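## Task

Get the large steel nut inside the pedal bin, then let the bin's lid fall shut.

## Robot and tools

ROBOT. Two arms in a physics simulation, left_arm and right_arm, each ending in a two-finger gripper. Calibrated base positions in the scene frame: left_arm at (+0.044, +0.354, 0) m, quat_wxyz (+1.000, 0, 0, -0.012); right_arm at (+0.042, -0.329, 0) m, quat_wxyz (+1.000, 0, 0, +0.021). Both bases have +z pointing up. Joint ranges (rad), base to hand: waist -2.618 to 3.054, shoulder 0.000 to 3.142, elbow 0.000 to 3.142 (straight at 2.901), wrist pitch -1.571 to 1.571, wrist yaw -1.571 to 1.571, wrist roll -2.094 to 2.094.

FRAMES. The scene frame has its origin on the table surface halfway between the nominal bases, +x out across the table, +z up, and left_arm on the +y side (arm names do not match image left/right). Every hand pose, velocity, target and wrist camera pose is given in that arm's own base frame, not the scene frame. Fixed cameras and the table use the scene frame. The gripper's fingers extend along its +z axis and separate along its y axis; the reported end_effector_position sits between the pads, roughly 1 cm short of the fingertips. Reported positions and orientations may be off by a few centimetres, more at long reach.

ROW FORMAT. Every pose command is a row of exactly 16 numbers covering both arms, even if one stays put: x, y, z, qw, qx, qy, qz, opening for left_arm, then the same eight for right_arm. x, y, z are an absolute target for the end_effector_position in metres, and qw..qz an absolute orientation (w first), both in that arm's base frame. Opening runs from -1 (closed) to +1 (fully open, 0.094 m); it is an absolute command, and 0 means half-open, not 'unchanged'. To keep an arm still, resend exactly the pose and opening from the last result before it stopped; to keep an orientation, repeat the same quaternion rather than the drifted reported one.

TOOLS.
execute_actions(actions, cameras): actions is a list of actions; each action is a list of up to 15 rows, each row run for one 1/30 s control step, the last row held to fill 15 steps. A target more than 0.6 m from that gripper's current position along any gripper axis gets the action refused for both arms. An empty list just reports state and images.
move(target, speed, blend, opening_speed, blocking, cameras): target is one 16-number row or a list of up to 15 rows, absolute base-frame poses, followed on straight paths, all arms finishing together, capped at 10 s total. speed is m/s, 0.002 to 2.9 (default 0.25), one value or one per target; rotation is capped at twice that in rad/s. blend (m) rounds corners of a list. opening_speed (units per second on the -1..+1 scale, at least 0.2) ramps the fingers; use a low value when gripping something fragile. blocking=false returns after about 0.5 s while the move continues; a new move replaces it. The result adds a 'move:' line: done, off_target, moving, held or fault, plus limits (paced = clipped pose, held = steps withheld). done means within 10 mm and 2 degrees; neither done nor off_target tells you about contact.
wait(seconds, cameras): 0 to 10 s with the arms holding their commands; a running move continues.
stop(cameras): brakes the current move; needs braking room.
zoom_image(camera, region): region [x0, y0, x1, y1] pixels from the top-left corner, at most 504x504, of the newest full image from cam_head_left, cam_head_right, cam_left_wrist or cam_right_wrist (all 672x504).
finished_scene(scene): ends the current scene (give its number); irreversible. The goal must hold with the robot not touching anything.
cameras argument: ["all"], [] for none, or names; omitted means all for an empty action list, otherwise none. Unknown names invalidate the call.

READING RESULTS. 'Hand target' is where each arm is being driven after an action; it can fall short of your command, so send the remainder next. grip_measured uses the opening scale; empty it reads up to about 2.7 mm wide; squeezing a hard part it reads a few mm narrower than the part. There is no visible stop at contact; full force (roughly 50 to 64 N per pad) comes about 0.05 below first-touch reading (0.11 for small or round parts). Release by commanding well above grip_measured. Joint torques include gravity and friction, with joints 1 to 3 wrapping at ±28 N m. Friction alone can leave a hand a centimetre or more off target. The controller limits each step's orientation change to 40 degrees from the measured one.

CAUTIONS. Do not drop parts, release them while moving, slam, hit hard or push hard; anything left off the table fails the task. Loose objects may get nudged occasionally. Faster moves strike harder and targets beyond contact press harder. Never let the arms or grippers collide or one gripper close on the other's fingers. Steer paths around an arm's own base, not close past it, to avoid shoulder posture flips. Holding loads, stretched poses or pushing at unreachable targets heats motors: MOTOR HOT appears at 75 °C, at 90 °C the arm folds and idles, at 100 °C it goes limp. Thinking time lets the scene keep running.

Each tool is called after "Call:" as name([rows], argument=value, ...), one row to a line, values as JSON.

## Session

Call:
execute_actions(actions=[])

Call:
zoom_image(camera="cam_head_left", region=[200, 100, 470, 300])

Scene clock: 0.00 s.
left_arm: end_effector_position=(+0.4145, +0.0118, +0.1435) grip_measured=+1.000 end_effector_quat_wxyz=(+0.633, -0.030, +0.773, -0.003) | right_arm: end_effector_position=(+0.4025, +0.0283, +0.1147) grip_measured=+1.000 end_effector_quat_wxyz=(+0.608, -0.038, +0.792, +0.047)
Joint positions: left_arm=[0.021 1.512 0.422 0.892 -0.013 -0.047 0.094] | right_arm=[0.025 1.552 0.372 0.919 -0.096 0.003 0.094]
Joint velocities: within noise
Joint torques (N m): no reading
Motor temperatures (°C): left_arm=[22 23 23 21 23 21 22] | right_arm=[21 22 23 21 19 22 23]
Heat: left arm: 23 °C; right arm: 23 °C.
Hand target: left_arm +0.4155, +0.0119, +0.1473; +0.637, -0.030, +0.771, -0.003 | right_arm +0.4049, +0.0285, +0.1226; +0.616, -0.039, +0.785, +0.047
Tool commands: left_gripper/opening=+1.0 right_gripper/opening=+1.0
camera_calibration:
cam_left_wrist: T_world_to_cam=[[0.0475217, -0.99587, 0.0773639, -0.02181], [-0.488628, -0.0907286, -0.867762, 0.364576], [0.871197, 0.00343539, -0.490922, -0.184696], [0, 0, 0, 1]] pos_world=[0.340085, 0.011992, 0.227381]
cam_right_wrist: T_world_to_cam=[[0.0828455, -0.996547, -0.00560154, -0.0100078], [-0.533133, -0.0395704, -0.845106, 0.350443], [0.841965, 0.0729996, -0.53457, -0.173487], [0, 0, 0, 1]] pos_world=[0.333732, 0.0165584, 0.203364]

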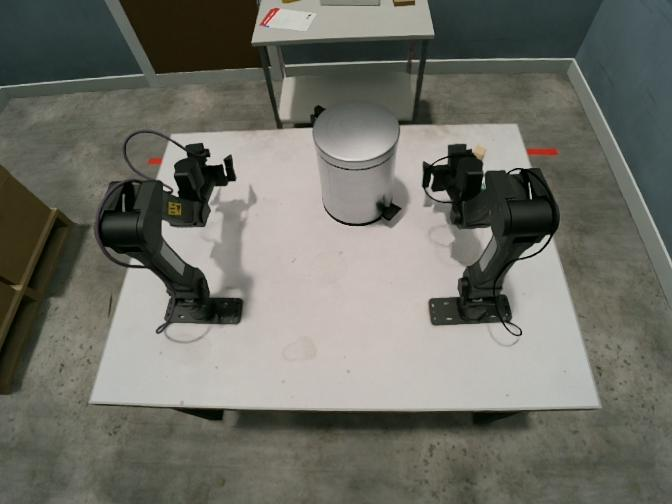

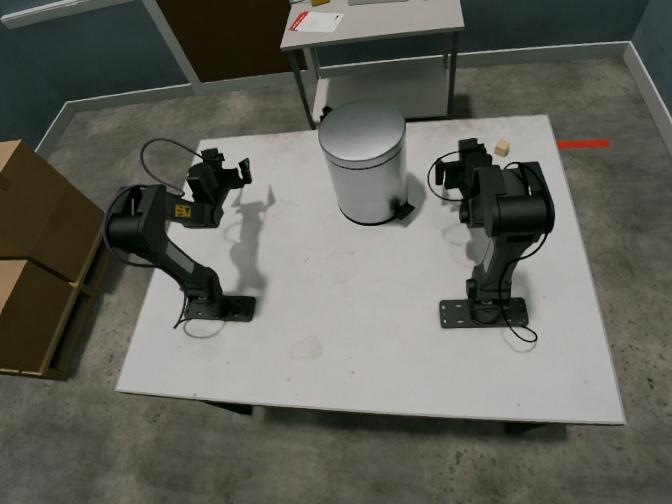

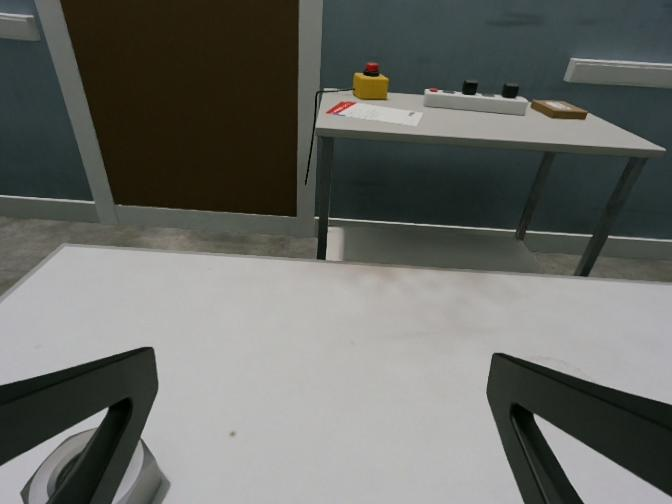

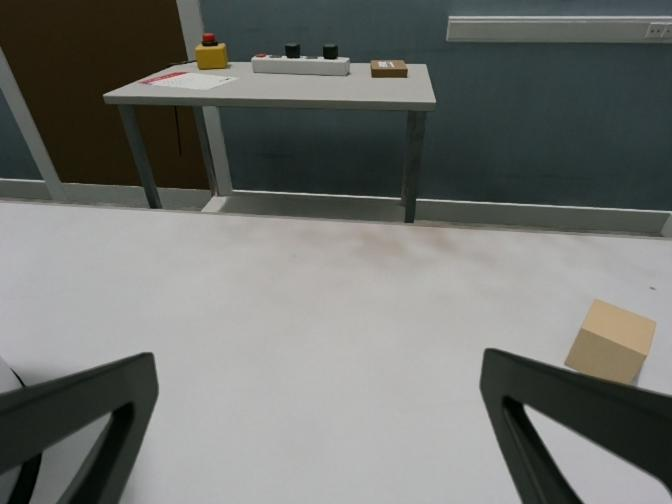

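Scaled by 1.867.

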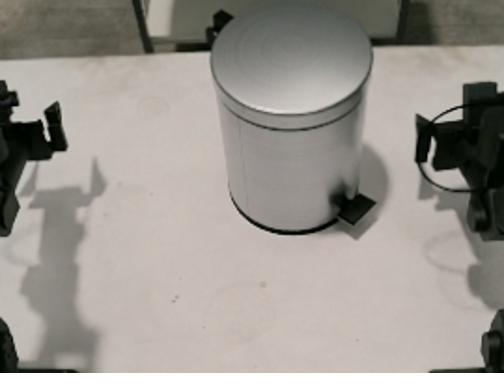

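Call:
move(target=[0.43,0.115,0.17,0,-0.13,0.99,0,1,0.22,0.12,0.2,0.289,-0.271,0.915,0.085,-1], cameras=["all"])

Scene clock: 20.67 s.
left_arm: end_effector_position=(+0.4287, +0.1108, +0.1712) grip_measured=+1.000 end_effector_quat_wxyz=(+0.065, -0.132, +0.989, +0.004) | right_arm: end_effector_position=(+0.2173, +0.1187, +0.1900) grip_measured=-0.995 end_effector_quat_wxyz=(+0.278, -0.272, +0.917, +0.085)
Joint positions: left_arm=[0.254 2.189 2.288 -1.54 0.007 -0.013 0.094] | right_arm=[0.436 0.948 0.963 -1 -0.083 -0.116 0]
Joint torques (N m): left_arm=[0.49 -10.41 7.43 0.44 -0.03 0.11] | right_arm=[0.39 -1.35 7.64 1.16 -0.02 0.08]
Heat: left arm: 25 °C; right arm: 24 °C.
Hand target: left_arm +0.4296, +0.1149, +0.1696; +0.061, -0.130, +0.990, +0.007 | right_arm +0.2199, +0.1199, +0.1999; +0.289, -0.271, +0.914, +0.085
Off the commanded pose: left_arm 0.005 m, 7 deg | right_arm 0.010 m, 1 deg.
joint sent to its limit (left arm) — joint 4 (wrist pitch), lower limit. The joint targets are off in orientation, not in position.
move: off_target (left_arm)
camera_calibration:
cam_left_wrist: T_world_to_cam=[[0.294642, -0.955489, 0.0150649, -0.0258132], [-0.939766, -0.286863, 0.185874, 0.439302], [-0.173279, -0.0689239, -0.982458, 0.355978], [0, 0, 0, 1]] pos_world=[0.482131, 0.125891, 0.268468]
cam_right_wrist: T_world_to_cam=[[0.536909, -0.842921, 0.0348168, -0.0288182], [-0.803393, -0.523455, -0.283822, 0.328394], [0.257464, 0.124415, -0.958245, 0.217455], [0, 0, 0, 1]] pos_world=[0.223316, 0.120553, 0.302584]

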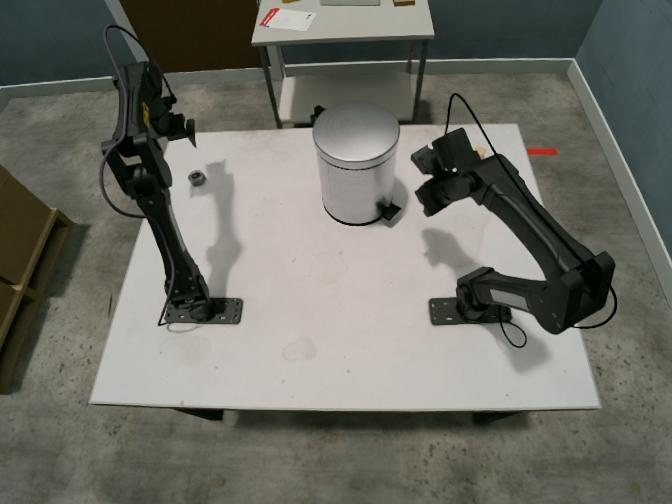

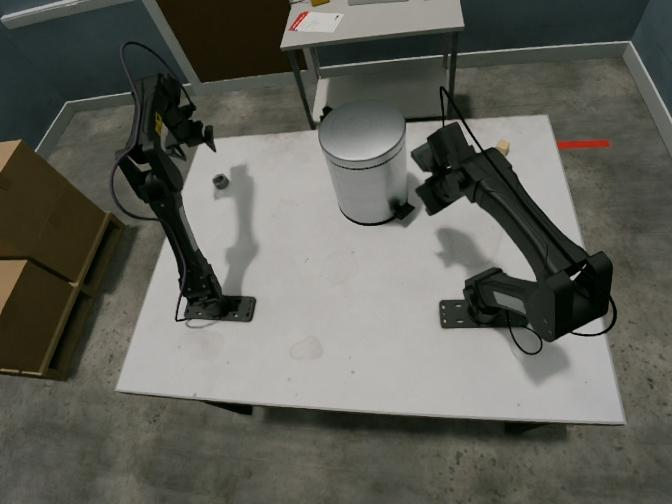

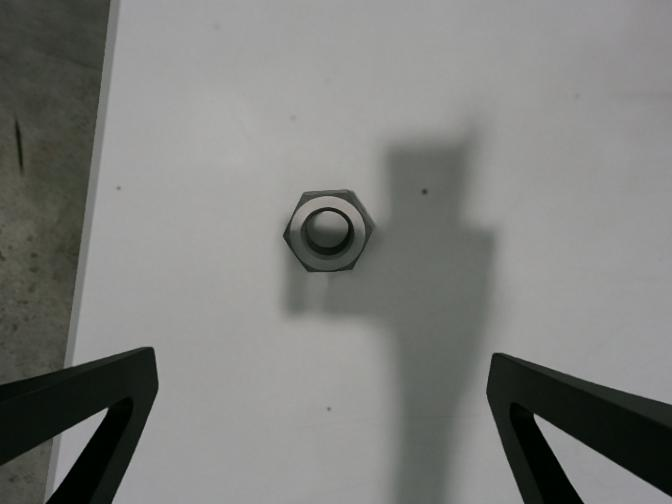

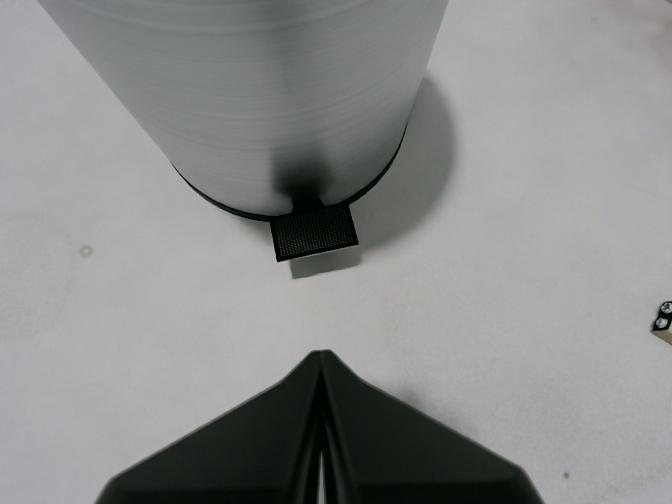

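Call:
move([
  [0.447,0.115,0.08,0,0.096,0.995,0,1,0.22,0.12,0.2,0.289,-0.271,0.915,0.085,-1],
  [0.449,0.116,0.015,0,0.096,0.995,0,1,0.22,0.12,0.2,0.289,-0.271,0.915,0.085,-1],
], speed=[0.25,0.1], cameras=["cam_left_wrist"])

Scene clock: 38.97 s.
left_arm: end_effector_position=(+0.4481, +0.1171, +0.0255) grip_measured=+1.000 end_effector_quat_wxyz=(+0.004, +0.089, +0.996, +0.001) | right_arm: end_effector_position=(+0.2170, +0.1186, +0.1898) grip_measured=-0.995 end_effector_quat_wxyz=(+0.278, -0.272, +0.917, +0.085)
Joint positions: left_arm=[0.254 2.377 2.028 -1.213 0.001 0.432 0.094] | right_arm=[0.436 0.948 0.963 -1.001 -0.083 -0.115 0]
Joint torques (N m): left_arm=[-0.32 -12 4.72 0.54 0.01 0.14] | right_arm=[0.4 -1.37 7.6 1.17 0.01 0.06]
Heat: left arm: 26 °C; right arm: 26 °C.
Hand target: left_arm +0.4487, +0.1160, +0.0150; +0.000, +0.096, +0.995, +0.000 | right_arm +0.2198, +0.1199, +0.1999; +0.289, -0.271, +0.914, +0.085
Off the commanded pose: left_arm 0.011 m, 1 deg | right_arm 0.011 m, 1 deg.
move: off_target (left_arm, right_arm)
camera_calibration:
cam_left_wrist: T_world_to_cam=[[-0.143235, -0.989689, -0.000706154, 0.177262], [-0.943234, 0.136295, 0.302875, 0.43535], [-0.299655, 0.0440482, -0.95303, 0.259318], [0, 0, 0, 1]] pos_world=[0.513733, 0.104676, 0.115407]
Images, in order (width x height): cam_left_wrist 672x504.

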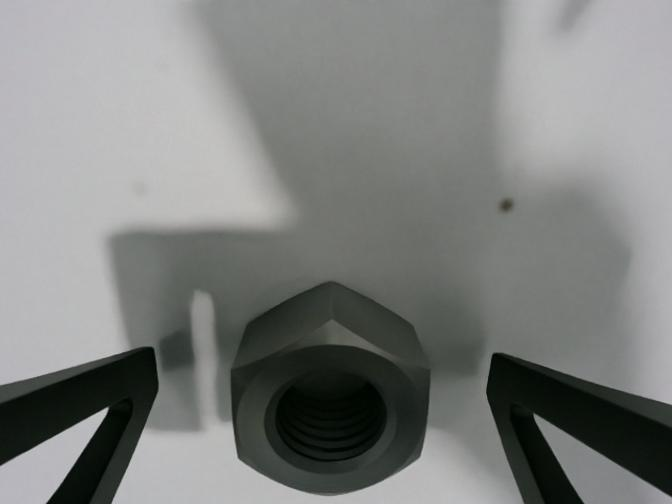

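Call:
move([
  [0.449,0.115,0.006,0,0.096,0.995,0,1,0.22,0.12,0.2,0.289,-0.271,0.915,0.085,-1],
  [0.449,0.115,0.006,0,0.096,0.995,0,-0.2,0.22,0.12,0.2,0.289,-0.271,0.915,0.085,-1],
], speed=0.1, opening_speed=0.7, cameras=["cam_left_wrist"])

Scene clock: 47.27 s.
left_arm: end_effector_position=(+0.4503, +0.1192, +0.0207) grip_measured=-0.040 end_effector_quat_wxyz=(+0.009, +0.089, +0.996, +0.007) | right_arm: end_effector_position=(+0.2170, +0.1185, +0.1898) grip_measured=-0.995 end_effector_quat_wxyz=(+0.278, -0.272, +0.917, +0.085)
Joint positions: left_arm=[0.254 2.377 2.008 -1.18 -0.007 0.432 0.045] | right_arm=[0.436 0.948 0.963 -1.001 -0.083 -0.115 0]
Joint torques (N m): left_arm=[-0.51 -11.59 4.1 0.57 0.09 0.11] | right_arm=[0.44 -1.32 7.64 1.19 0.02 0.06]
Heat: left arm: 26 °C; right arm: 26 °C.
Hand target: left_arm +0.4486, +0.1150, +0.0062; +0.000, +0.096, +0.995, +0.000 | right_arm +0.2199, +0.1199, +0.1999; +0.289, -0.271, +0.914, +0.085
Off the commanded pose: left_arm 0.015 m, 2 deg | right_arm 0.011 m, 1 deg.
move: off_target (left_arm, right_arm); target 2's new opening was sent with left_arm's hand 0.015 m and 1 deg from that target
camera_calibration:
cam_left_wrist: T_world_to_cam=[[-0.143376, -0.989575, -0.0135877, 0.179932], [-0.946423, 0.133084, 0.294232, 0.440687], [-0.289357, 0.0550457, -0.955637, 0.249392], [0, 0, 0, 1]] pos_world=[0.515037, 0.10568, 0.111109]
Images, in order (width x height): cam_left_wrist 672x504.

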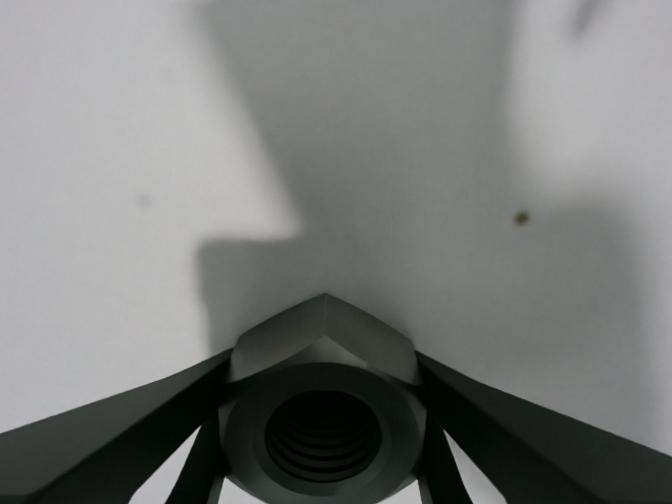

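Call:
move([
  [0.44,0.11,0.13,0,0.096,0.995,0,-0.2,0.25,0.14,0.14,0.289,-0.271,0.915,0.085,-1],
  [0.31,-0.05,0.37,0.3,0.165,0.939,-0.04,-0.2,0.283,0.164,0.095,0.289,-0.271,0.915,0.085,-1],
], speed=0.25, cameras=["all"])

Call:
move([
  [0.31,-0.05,0.37,0.3,0.165,0.939,-0.04,-0.2,0.282,0.163,0.06,0.289,-0.271,0.915,0.085,-1],
  [0.31,-0.05,0.37,0.3,0.165,0.939,-0.04,-0.2,0.272,0.157,0.015,0.289,-0.271,0.915,0.085,-1],
], speed=0.07, cameras=["all"])

Scene clock: 58.97 s.
left_arm: end_effector_position=(+0.3096, -0.0482, +0.3591) grip_measured=-0.040 end_effector_quat_wxyz=(+0.290, +0.165, +0.942, -0.039) | right_arm: end_effector_position=(+0.2764, +0.1592, +0.0956) grip_measured=-0.995 end_effector_quat_wxyz=(+0.277, -0.271, +0.918, +0.085)
Joint positions: left_arm=[-0.089 1.509 2.084 -1.563 0.121 0.222 0.045] | right_arm=[0.49 1.258 0.748 -0.476 -0.052 -0.068 0]
Joint torques (N m): left_arm=[-0.54 -5.52 6.31 1.4 0.09 -0.07] | right_arm=[0.66 -2.77 5.09 1.68 0.05 0.05]
Heat: left arm: 27 °C; right arm: 26 °C.
Hand target: left_arm +0.3099, -0.0501, +0.3695; +0.308, +0.164, +0.936, -0.040 | right_arm +0.2826, +0.1638, +0.0952; +0.288, -0.271, +0.914, +0.085
Off the commanded pose: left_arm 0.011 m, 1 deg | right_arm 0.008 m, 1 deg.
joint read past its limit (left arm) — joint 4 (wrist pitch), lower limit.
joint sent to its limit (left arm) — joint 4 (wrist pitch), lower limit. The joint targets still meet the commanded pose.
move: off_target (left_arm)
camera_calibration:
cam_left_wrist: T_world_to_cam=[[-0.30788, -0.951422, -0.00224904, 0.047498], [-0.914877, 0.296701, -0.273805, 0.432306], [0.261171, -0.0822415, -0.961783, 0.366457], [0, 0, 0, 1]] pos_world=[0.314423, -0.0529372, 0.470926]
cam_right_wrist: T_world_to_cam=[[0.534579, -0.844448, 0.0336579, -0.0221097], [-0.805929, -0.521372, -0.280444, 0.370329], [0.254368, 0.122793, -0.95928, 0.107977], [0, 0, 0, 1]] pos_world=[0.282813, 0.16115, 0.208181]

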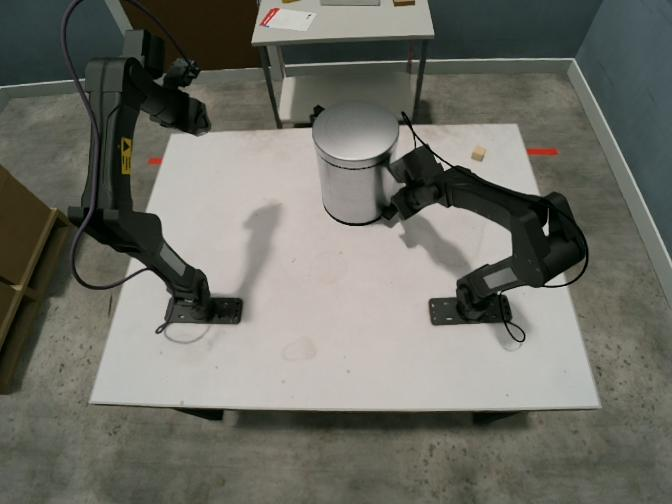

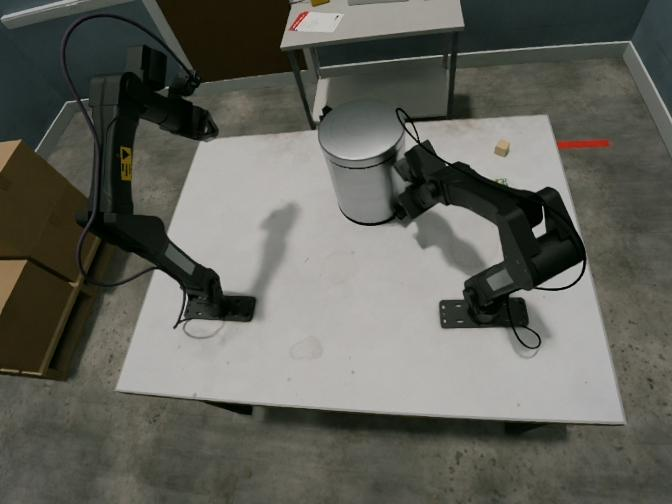

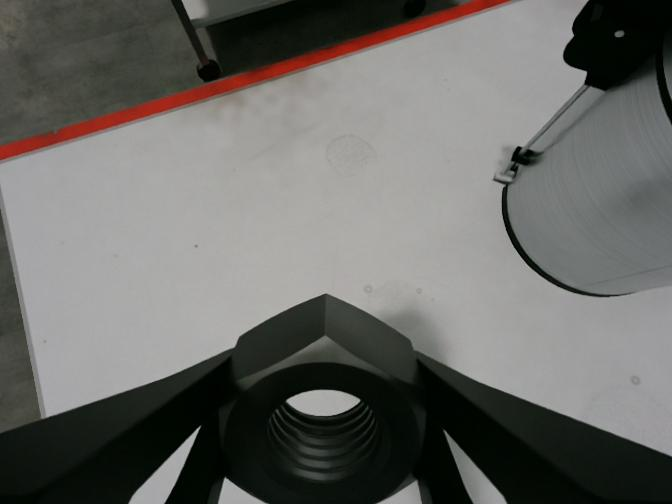

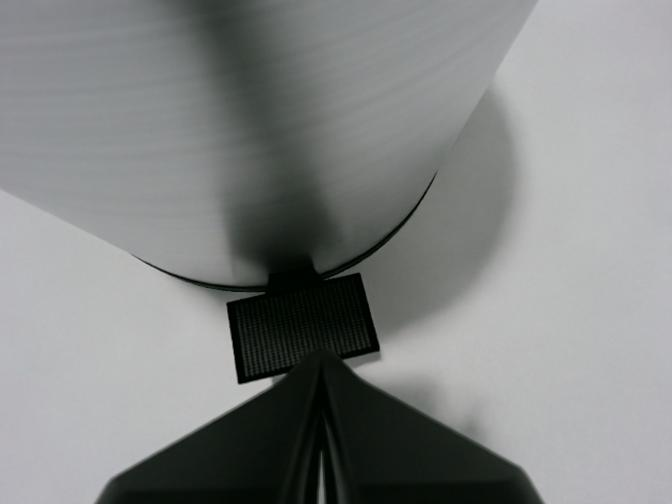

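Scene clock: 60.53 s.
left_arm: end_effector_position=(+0.3096, -0.0480, +0.3590) grip_measured=-0.040 end_effector_quat_wxyz=(+0.289, +0.165, +0.942, -0.038) | right_arm: end_effector_position=(+0.2732, +0.1566, +0.0215) grip_measured=-0.995 end_effector_quat_wxyz=(+0.290, -0.269, +0.914, +0.086)
Joint positions: left_arm=[-0.089 1.509 2.084 -1.563 0.12 0.222 0.045] | right_arm=[0.49 1.387 0.492 -0.062 -0.048 -0.066 0]
Joint torques (N m): left_arm=[-0.54 -5.49 6.31 1.4 0.09 -0.08] | right_arm=[0.34 -2.86 3.66 1.54 -0.02 -0.01]
Heat: left arm: 27 °C; right arm: 26 °C.
Hand target: left_arm +0.3099, -0.0500, +0.3695; +0.308, +0.164, +0.936, -0.040 | right_arm +0.2718, +0.1568, +0.0152; +0.289, -0.271, +0.914, +0.085
Off the commanded pose: left_arm 0.011 m, 1 deg | right_arm 0.007 m, 0 deg.
joint read past its limit (left arm) — joint 4 (wrist pitch), lower limit.
joint sent to its limit (left arm) — joint 4 (wrist pitch), lower limit. The joint targets still meet the commanded pose.
move: off_target (left_arm)
camera_calibration:
cam_left_wrist: T_world_to_cam=[[-0.307236, -0.95163, -0.00255335, 0.0475233], [-0.915178, 0.296201, -0.27334, 0.432099], [0.260875, -0.0816434, -0.961914, 0.366555], [0, 0, 0, 1]] pos_world=[0.314423, -0.0528368, 0.470826]
cam_right_wrist: T_world_to_cam=[[0.530098, -0.847066, 0.0384121, -0.0185902], [-0.800308, -0.514778, -0.307426, 0.343589], [0.280184, 0.132225, -0.950796, 0.0293021], [0, 0, 0, 1]] pos_world=[0.276622, 0.15725, 0.134203]

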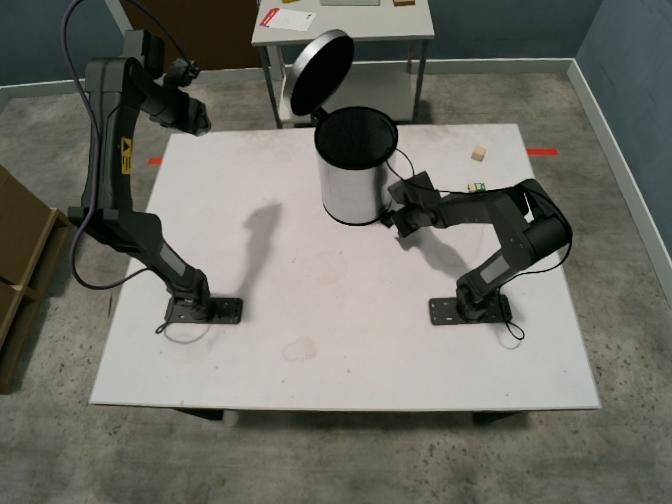

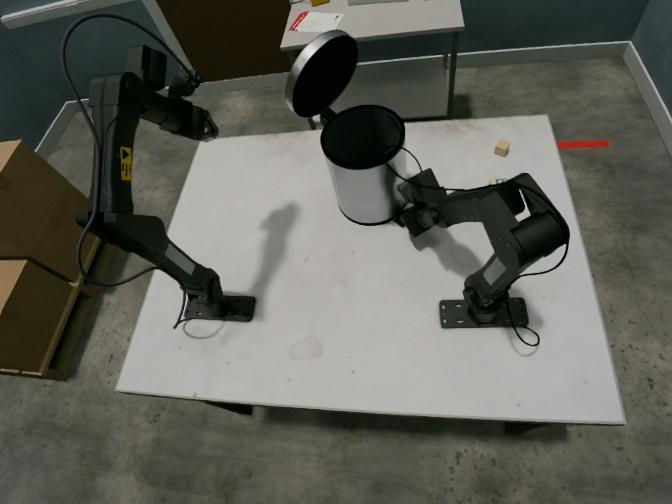

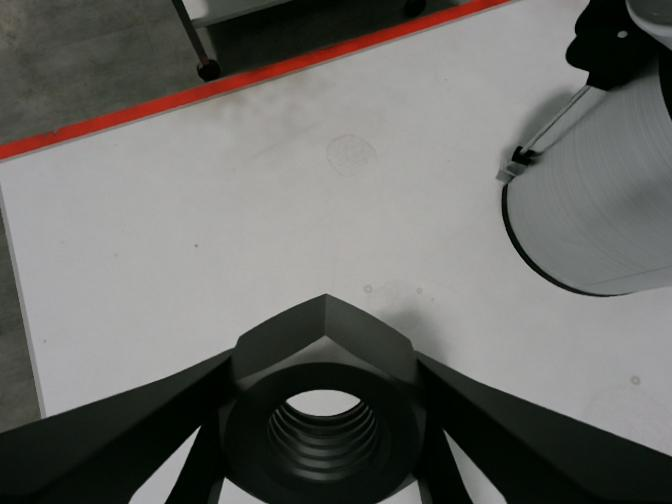

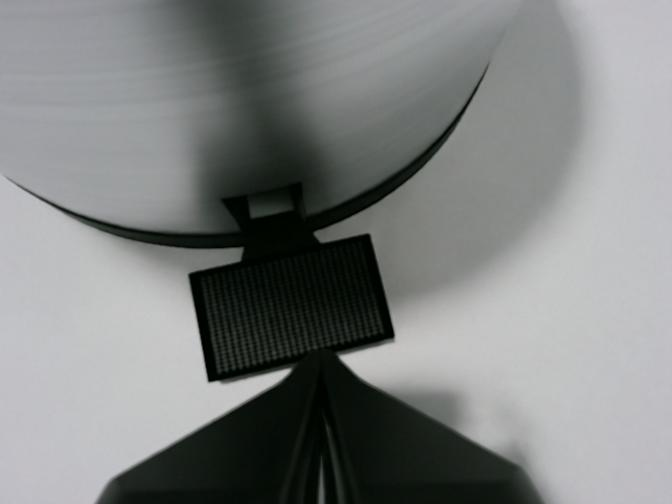

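Call:
move([
  [0.242,-0.248,0.37,0.277,0.373,0.878,-0.118,-0.2,0.272,0.157,0.015,0.289,-0.271,0.915,0.085,-1],
  [0.34,-0.355,0.36,0.277,0.373,0.878,-0.118,-0.2,0.272,0.157,0.015,0.289,-0.271,0.915,0.085,-1],
], speed=0.3, blend=0.02, cameras=["all"])

Scene clock: 79.23 s.
left_arm: end_effector_position=(+0.3367, -0.3476, +0.3401) grip_measured=-0.040 end_effector_quat_wxyz=(+0.307, +0.370, +0.867, -0.132) | right_arm: end_effector_position=(+0.2732, +0.1566, +0.0215) grip_measured=-0.995 end_effector_quat_wxyz=(+0.290, -0.269, +0.914, +0.086)
Joint positions: left_arm=[-0.802 2.177 2.837 -1.548 0.004 0.003 0.045] | right_arm=[0.49 1.387 0.492 -0.062 -0.048 -0.066 0]
Joint torques (N m): left_arm=[-0.79 -11.59 6.69 1.86 -0.04 -0.07] | right_arm=[0.32 -2.86 3.69 1.54 -0.01 0]
Heat: left arm: 25 °C; right arm: 25 °C.
Hand target: left_arm +0.3387, -0.3537, +0.3595; +0.341, +0.363, +0.855, -0.146 | right_arm +0.2718, +0.1568, +0.0152; +0.289, -0.271, +0.914, +0.085
Off the commanded pose: left_arm 0.021 m, 4 deg | right_arm 0.007 m, 0 deg.
elbow stopped short (left arm): the move would have taken joint 3 (elbow) straighter than the controller allows.
move: off_target (left_arm)
camera_calibration:
cam_left_wrist: T_world_to_cam=[[-0.703969, -0.709832, 0.0238099, -0.0206879], [-0.669003, 0.651476, -0.35779, 0.609861], [0.238459, -0.267802, -0.933499, 0.250016], [0, 0, 0, 1]] pos_world=[0.333817, -0.34504, 0.452084]
cam_right_wrist: T_world_to_cam=[[0.530098, -0.847066, 0.0384121, -0.0185902], [-0.800308, -0.514778, -0.307426, 0.343589], [0.280184, 0.132225, -0.950796, 0.0293021], [0, 0, 0, 1]] pos_world=[0.276622, 0.15725, 0.134203]

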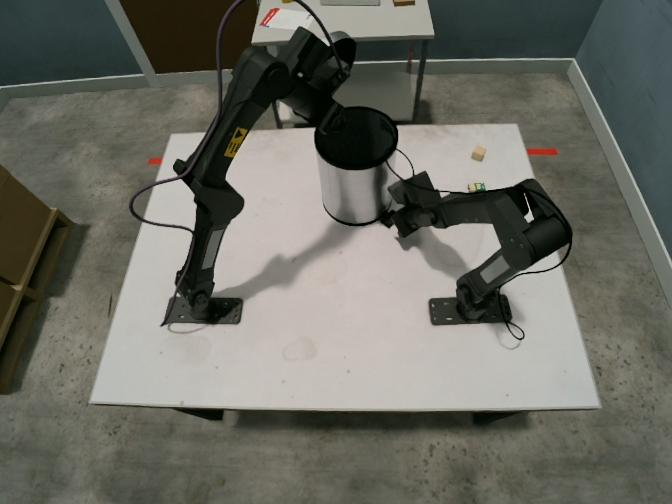

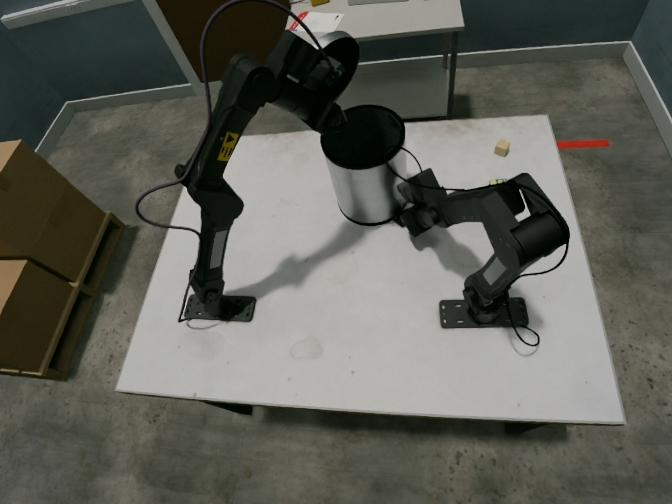

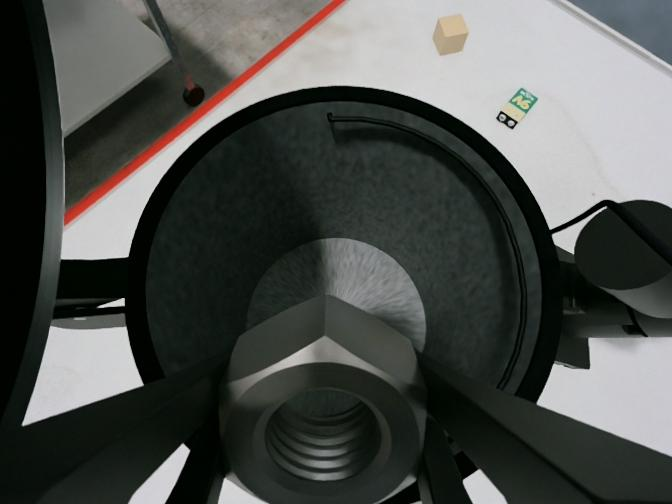

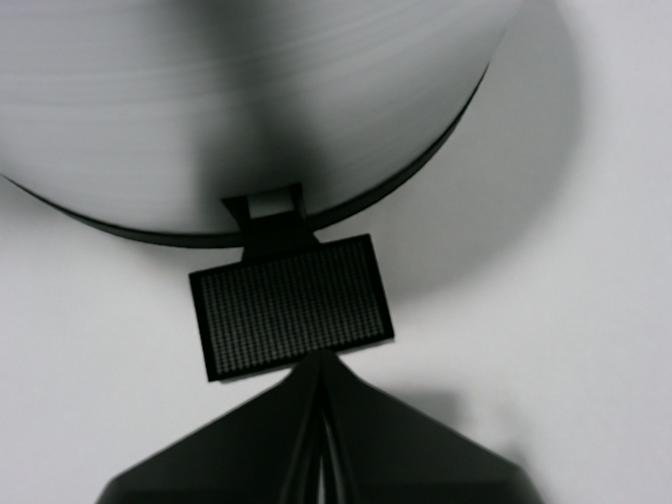

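Call:
move([
  [0.366,-0.39,0.29,0.16,0.385,0.906,-0.068,-0.2,0.272,0.157,0.015,0.289,-0.271,0.915,0.085,-1],
  [0.37,-0.394,0.17,0.12,0.387,0.912,-0.051,-0.2,0.272,0.157,0.015,0.289,-0.271,0.915,0.085,-1],
], speed=0.15, cameras=["all"])

Scene clock: 88.97 s.
left_arm: end_effector_position=(+0.3688, -0.3892, +0.1622) grip_measured=-0.040 end_effector_quat_wxyz=(+0.153, +0.387, +0.907, -0.066) | right_arm: end_effector_position=(+0.2732, +0.1566, +0.0215) grip_measured=-0.995 end_effector_quat_wxyz=(+0.290, -0.269, +0.914, +0.086)
Joint positions: left_arm=[-0.814 2.541 2.837 -1.532 -0.001 -0.009 0.045] | right_arm=[0.49 1.387 0.492 -0.062 -0.048 -0.066 0]
Joint torques (N m): left_arm=[-0.57 -14.12 7.53 0.94 -0.02 -0.07] | right_arm=[0.36 -2.88 3.67 1.54 -0.02 -0.01]
Heat: left arm: 26 °C; right arm: 25 °C.
Hand target: left_arm +0.3694, -0.3934, +0.1697; +0.166, +0.384, +0.905, -0.071 | right_arm +0.2718, +0.1568, +0.0152; +0.289, -0.271, +0.914, +0.085
Off the commanded pose: left_arm 0.009 m, 4 deg | right_arm 0.007 m, 0 deg.
elbow stopped short (left arm): the move would have taken joint 3 (elbow) straighter than the controller allows.
move: off_target (left_arm)
camera_calibration:
cam_left_wrist: T_world_to_cam=[[-0.69922, -0.714749, 0.0150221, -0.025587], [-0.714899, 0.698962, -0.019271, 0.575216], [0.00327402, -0.024214, -0.999701, 0.257386], [0, 0, 0, 1]] pos_world=[0.392488, -0.41411, 0.268778]
cam_right_wrist: T_world_to_cam=[[0.530098, -0.847066, 0.0384121, -0.0185902], [-0.800308, -0.514778, -0.307426, 0.343589], [0.280184, 0.132225, -0.950796, 0.0293021], [0, 0, 0, 1]] pos_world=[0.276622, 0.15725, 0.134203]

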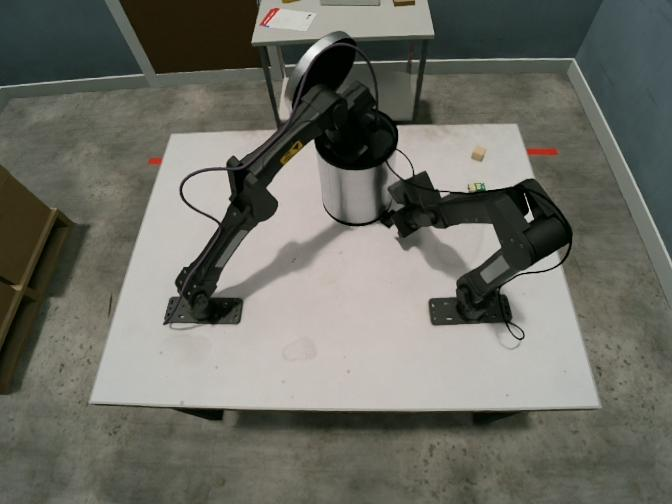

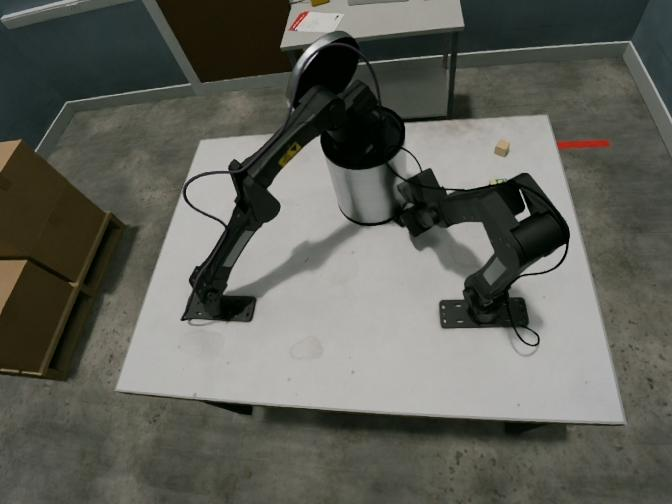

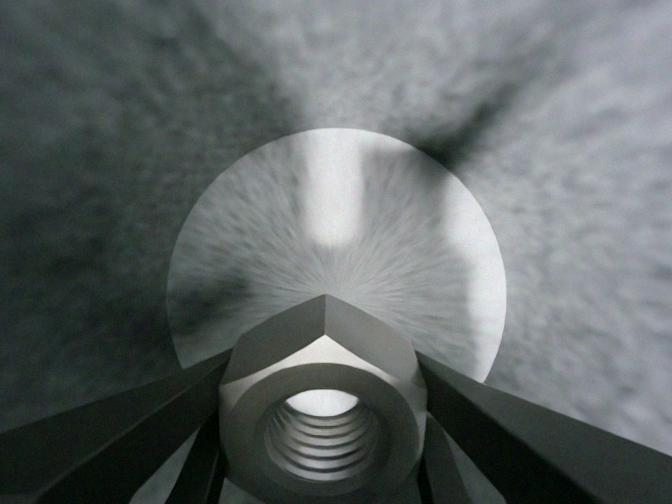

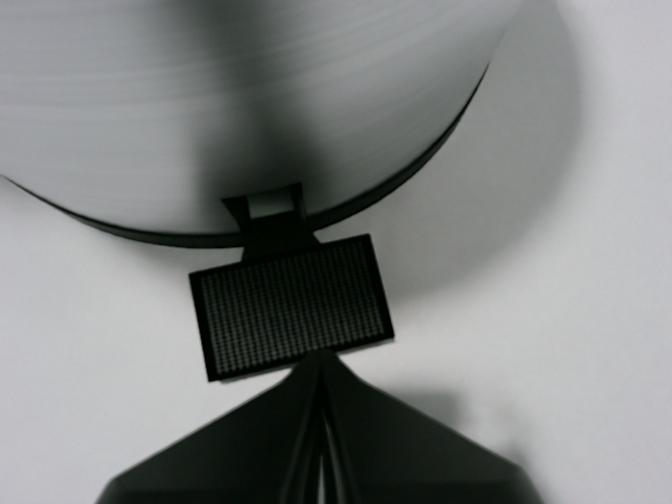

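Call:
move([
  [0.372,-0.397,0.09,0.06,0.39,0.919,-0.025,-0.2,0.272,0.157,0.015,0.289,-0.271,0.915,0.085,-1],
], speed=0.12, cameras=["cam_left_wrist"])

Scene clock: 94.07 s.
left_arm: end_effector_position=(+0.3692, -0.3896, +0.0857) grip_measured=-0.040 end_effector_quat_wxyz=(+0.086, +0.390, +0.916, -0.037) | right_arm: end_effector_position=(+0.2732, +0.1566, +0.0215) grip_measured=-0.995 end_effector_quat_wxyz=(+0.290, -0.269, +0.914, +0.086)
Joint positions: left_arm=[-0.814 2.688 2.837 -1.533 -0.001 -0.01 0.045] | right_arm=[0.49 1.387 0.492 -0.062 -0.048 -0.066 0]
Joint torques (N m): left_arm=[-0.66 -14.43 7.69 0.77 -0.01 -0.07] | right_arm=[0.34 -2.84 3.67 1.53 -0.02 -0.01]
Heat: left arm: 26 °C; right arm: 24 °C.
Hand target: left_arm +0.3714, -0.3963, +0.0898; +0.100, +0.388, +0.915, -0.043 | right_arm +0.2718, +0.1568, +0.0152; +0.289, -0.271, +0.914, +0.085
Off the commanded pose: left_arm 0.009 m, 3 deg | right_arm 0.007 m, 0 deg.
elbow stopped short (left arm): the move would have taken joint 3 (elbow) straighter than the controller allows.
move: off_target (left_arm)
camera_calibration:
cam_left_wrist: T_world_to_cam=[[-0.69717, -0.716846, 0.00920429, -0.0255797], [-0.710086, 0.692249, 0.12872, 0.557216], [-0.0986444, 0.0832042, -0.991638, 0.259758], [0, 0, 0, 1]] pos_world=[0.403461, -0.425682, 0.186097]
Images, in order (width x height): cam_left_wrist 672x504.

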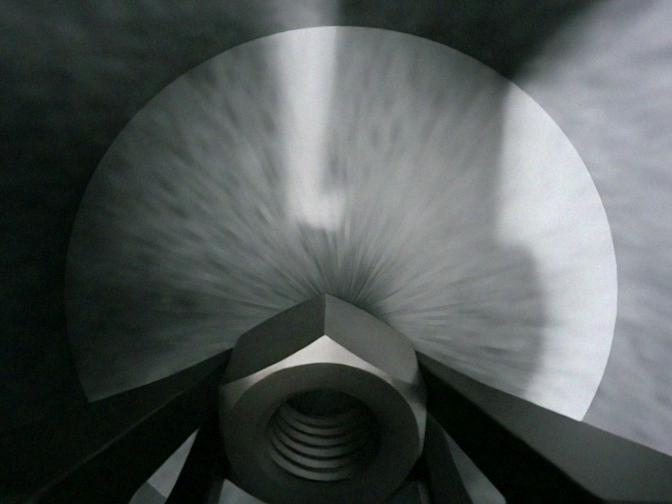

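Call:
move([
  [0.376,-0.403,0.055,0.06,0.39,0.919,-0.025,-0.2,0.272,0.157,0.015,0.289,-0.271,0.915,0.085,-1],
], speed=0.08, cameras=["cam_left_wrist"])

Scene clock: 101.10 s.
left_arm: end_effector_position=(+0.3714, -0.3919, +0.0730) grip_measured=-0.040 end_effector_quat_wxyz=(+0.081, +0.389, +0.917, -0.035) | right_arm: end_effector_position=(+0.2732, +0.1566, +0.0215) grip_measured=-0.995 end_effector_quat_wxyz=(+0.290, -0.269, +0.914, +0.086)
Joint positions: left_arm=[-0.814 2.721 2.85 -1.522 -0.001 -0.012 0.045] | right_arm=[0.49 1.387 0.492 -0.062 -0.048 -0.066 0]
Joint torques (N m): left_arm=[-0.85 -11.32 6.64 1.03 -0.03 -0.07] | right_arm=[0.35 -2.86 3.69 1.54 -0.02 -0.03]
Motor temperatures (°C): left_arm=[22 28 25 24 23 21 24] | right_arm=[21 22 24 25 19 22 23]
Heat: left arm: 28 °C; right arm: 25 °C.
Hand target: left_arm +0.3747, -0.4016, +0.0550; +0.085, +0.389, +0.917, -0.036 | right_arm +0.2718, +0.1568, +0.0152; +0.289, -0.271, +0.914, +0.085
Off the commanded pose: left_arm 0.022 m, 3 deg | right_arm 0.007 m, 0 deg.
elbow stopped short (left arm): the move would have taken joint 3 (elbow) straighter than the controller allows.
move: off_target (left_arm)
camera_calibration:
cam_left_wrist: T_world_to_cam=[[-0.695718, -0.718256, 0.00916615, -0.0266325], [-0.710561, 0.690022, 0.137738, 0.56073], [-0.105256, 0.0893136, -0.990426, 0.252297], [0, 0, 0, 1]] pos_world=[0.40646, -0.428579, 0.172892]
Images, in order (width x height): cam_left_wrist 672x504.

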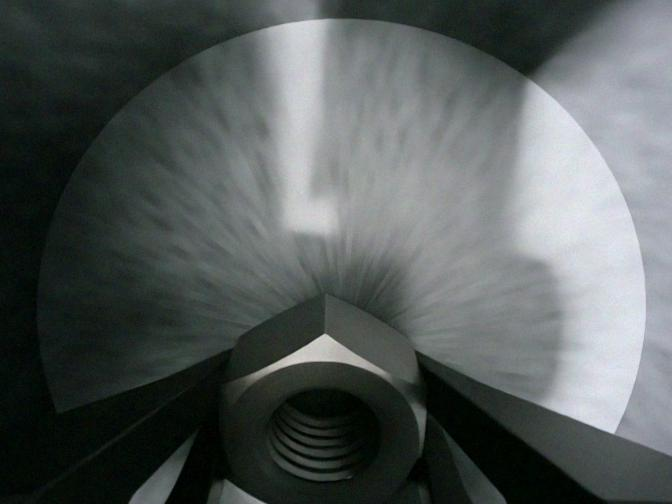

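Call:
move([
  [0.372,-0.393,0.075,0.081,0.389,0.917,-0.035,-0.2,0.272,0.157,0.015,0.289,-0.271,0.915,0.085,-1],
  [0.372,-0.393,0.075,0.081,0.389,0.917,-0.035,0.4,0.272,0.157,0.015,0.289,-0.271,0.915,0.085,-1],
], speed=0.08, opening_speed=1, cameras=["cam_left_wrist"])

Scene clock: 106.70 s.
left_arm: end_effector_position=(+0.3710, -0.3916, +0.0729) grip_measured=+0.397 end_effector_quat_wxyz=(+0.081, +0.389, +0.917, -0.035) | right_arm: end_effector_position=(+0.2732, +0.1566, +0.0215) grip_measured=-0.995 end_effector_quat_wxyz=(+0.290, -0.269, +0.914, +0.086)
Joint positions: left_arm=[-0.814 2.721 2.85 -1.524 -0.001 -0.012 0.066] | right_arm=[0.49 1.387 0.492 -0.062 -0.048 -0.066 0]
Joint torques (N m): left_arm=[-0.09 -14.97 6.65 0.61 0 0.01] | right_arm=[0.35 -2.85 3.66 1.54 -0.01 -0.01]
Heat: left arm: 27 °C; right arm: 25 °C.
Hand target: left_arm +0.3718, -0.3927, +0.0748; +0.084, +0.389, +0.917, -0.036 | right_arm +0.2717, +0.1568, +0.0152; +0.288, -0.271, +0.914, +0.085
Off the commanded pose: left_arm 0.003 m, 0 deg | right_arm 0.007 m, 0 deg.
elbow stopped short (left arm): the move would have taken joint 3 (elbow) straighter than the controller allows.
move: done
camera_calibration:
cam_left_wrist: T_world_to_cam=[[-0.695497, -0.71847, 0.00916501, -0.0268071], [-0.71057, 0.689631, 0.139644, 0.559984], [-0.10665, 0.0906095, -0.990159, 0.253134], [0, 0, 0, 1]] pos_world=[0.40626, -0.428379, 0.172691]
Images, in order (width x height): cam_left_wrist 672x504.

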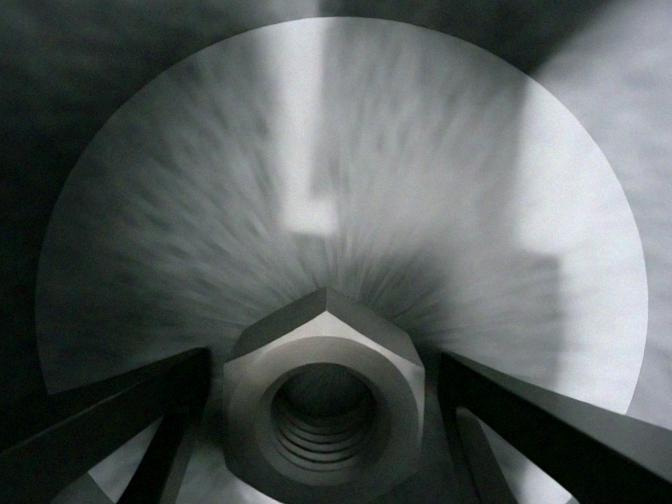

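It was on the floor. Retreat.

Call:
move([
  [0.37,-0.394,0.17,0.153,0.387,0.907,-0.066,0.4,0.272,0.157,0.015,0.289,-0.271,0.915,0.085,-1],
  [0.366,-0.388,0.29,0.24,0.37,0.89,-0.1,0.4,0.272,0.157,0.015,0.289,-0.271,0.915,0.085,-1],
  [0.33,-0.345,0.37,0.307,0.37,0.867,-0.132,0.4,0.272,0.157,0.015,0.289,-0.271,0.915,0.085,-1],
  [0.22,-0.21,0.35,0.307,0.37,0.867,-0.132,0.4,0.272,0.157,0.015,0.289,-0.271,0.915,0.085,-1],
], speed=[0.15,0.2,0.25,0.35])

Call:
move([
  [0.22,-0.21,0.35,0.307,0.37,0.867,-0.132,0.4,0.278,0.16,0.055,0.289,-0.271,0.915,0.085,-1],
  [0.22,-0.21,0.35,0.307,0.37,0.867,-0.132,0.4,0.277,0.16,0.1,0.289,-0.271,0.915,0.085,-1],
  [0.22,-0.21,0.35,0.307,0.37,0.867,-0.132,0.4,0.22,0.12,0.18,0.289,-0.271,0.915,0.085,-1],
], speed=[0.06,0.06,0.3], cameras=["cam_head_left"])

Scene clock: 117.30 s.
left_arm: end_effector_position=(+0.2173, -0.2081, +0.3509) grip_measured=+0.397 end_effector_quat_wxyz=(+0.304, +0.367, +0.869, -0.130) | right_arm: end_effector_position=(+0.2732, +0.1566, +0.0215) grip_measured=-0.995 end_effector_quat_wxyz=(+0.290, -0.269, +0.914, +0.086)
Joint positions: left_arm=[-0.746 1.338 1.835 -1.394 0.036 0.041 0.066] | right_arm=[0.49 1.387 0.492 -0.062 -0.048 -0.066 0]
Joint torques (N m): left_arm=[0.5 -3.51 4.22 1.6 0.09 0.12] | right_arm=[0.34 -2.92 3.66 1.54 -0.02 -0.01]
Heat: left arm: 28 °C; right arm: 25 °C.
Hand target: left_arm +0.2200, -0.2100, +0.3500; +0.307, +0.370, +0.867, -0.132 | right_arm +0.2717, +0.1568, +0.0152; +0.288, -0.271, +0.914, +0.085
Off the commanded pose: left_arm 0.003 m, 1 deg | right_arm 0.007 m, 0 deg.
elbow stopped short (left arm): the move would have taken joint 3 (elbow) straighter than the controller allows.
move: done
camera_calibration:
cam_left_wrist: T_world_to_cam=[[-0.699369, -0.714308, 0.0254465, -0.00843378], [-0.675302, 0.648675, -0.35098, 0.441319], [0.234201, -0.262648, -0.936037, 0.328802], [0, 0, 0, 1]] pos_world=[0.21512, -0.205938, 0.46288]
cam_right_wrist: T_world_to_cam=[[0.530098, -0.847066, 0.0384121, -0.0185902], [-0.800308, -0.514778, -0.307426, 0.343589], [0.280184, 0.132225, -0.950796, 0.0293021], [0, 0, 0, 1]] pos_world=[0.276622, 0.15725, 0.134203]

Scene clock: 120.10 s.
left_arm: end_effector_position=(+0.2174, -0.2083, +0.3511) grip_measured=+0.397 end_effector_quat_wxyz=(+0.305, +0.367, +0.869, -0.130) | right_arm: end_effector_position=(+0.2184, +0.1186, +0.1737) grip_measured=-0.995 end_effector_quat_wxyz=(+0.284, -0.269, +0.917, +0.081)
Joint positions: left_arm=[-0.746 1.338 1.835 -1.393 0.037 0.041 0.066] | right_arm=[0.446 0.927 0.883 -0.931 -0.066 -0.105 0]
Joint torques (N m): left_arm=[0.47 -3.55 4.21 1.59 0.1 0.11] | right_arm=[-0.31 -1.16 6.97 1.21 -0.15 -0.04]
Heat: left arm: 27 °C; right arm: 25 °C.
Hand target: left_arm +0.2200, -0.2100, +0.3500; +0.307, +0.370, +0.867, -0.132 | right_arm +0.2199, +0.1200, +0.1800; +0.289, -0.271, +0.914, +0.085
Off the commanded pose: left_arm 0.003 m, 0 deg | right_arm 0.007 m, 1 deg.
move: done
Images, in order (width x height): cam_head_left 672x504.

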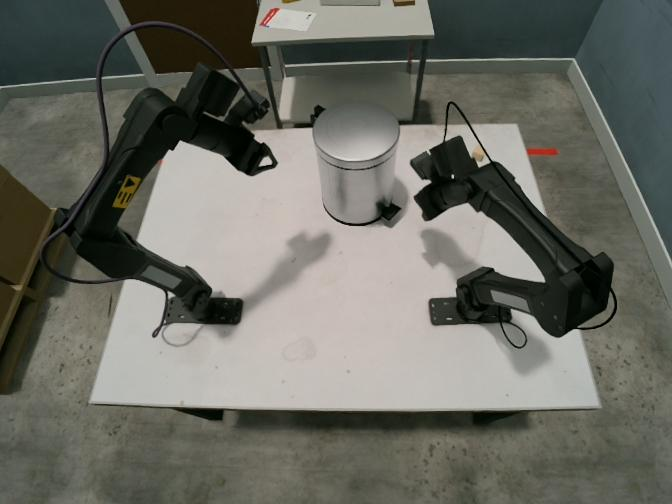

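Call:
finished_scene(scene=3)

The scene is finished: the task was done.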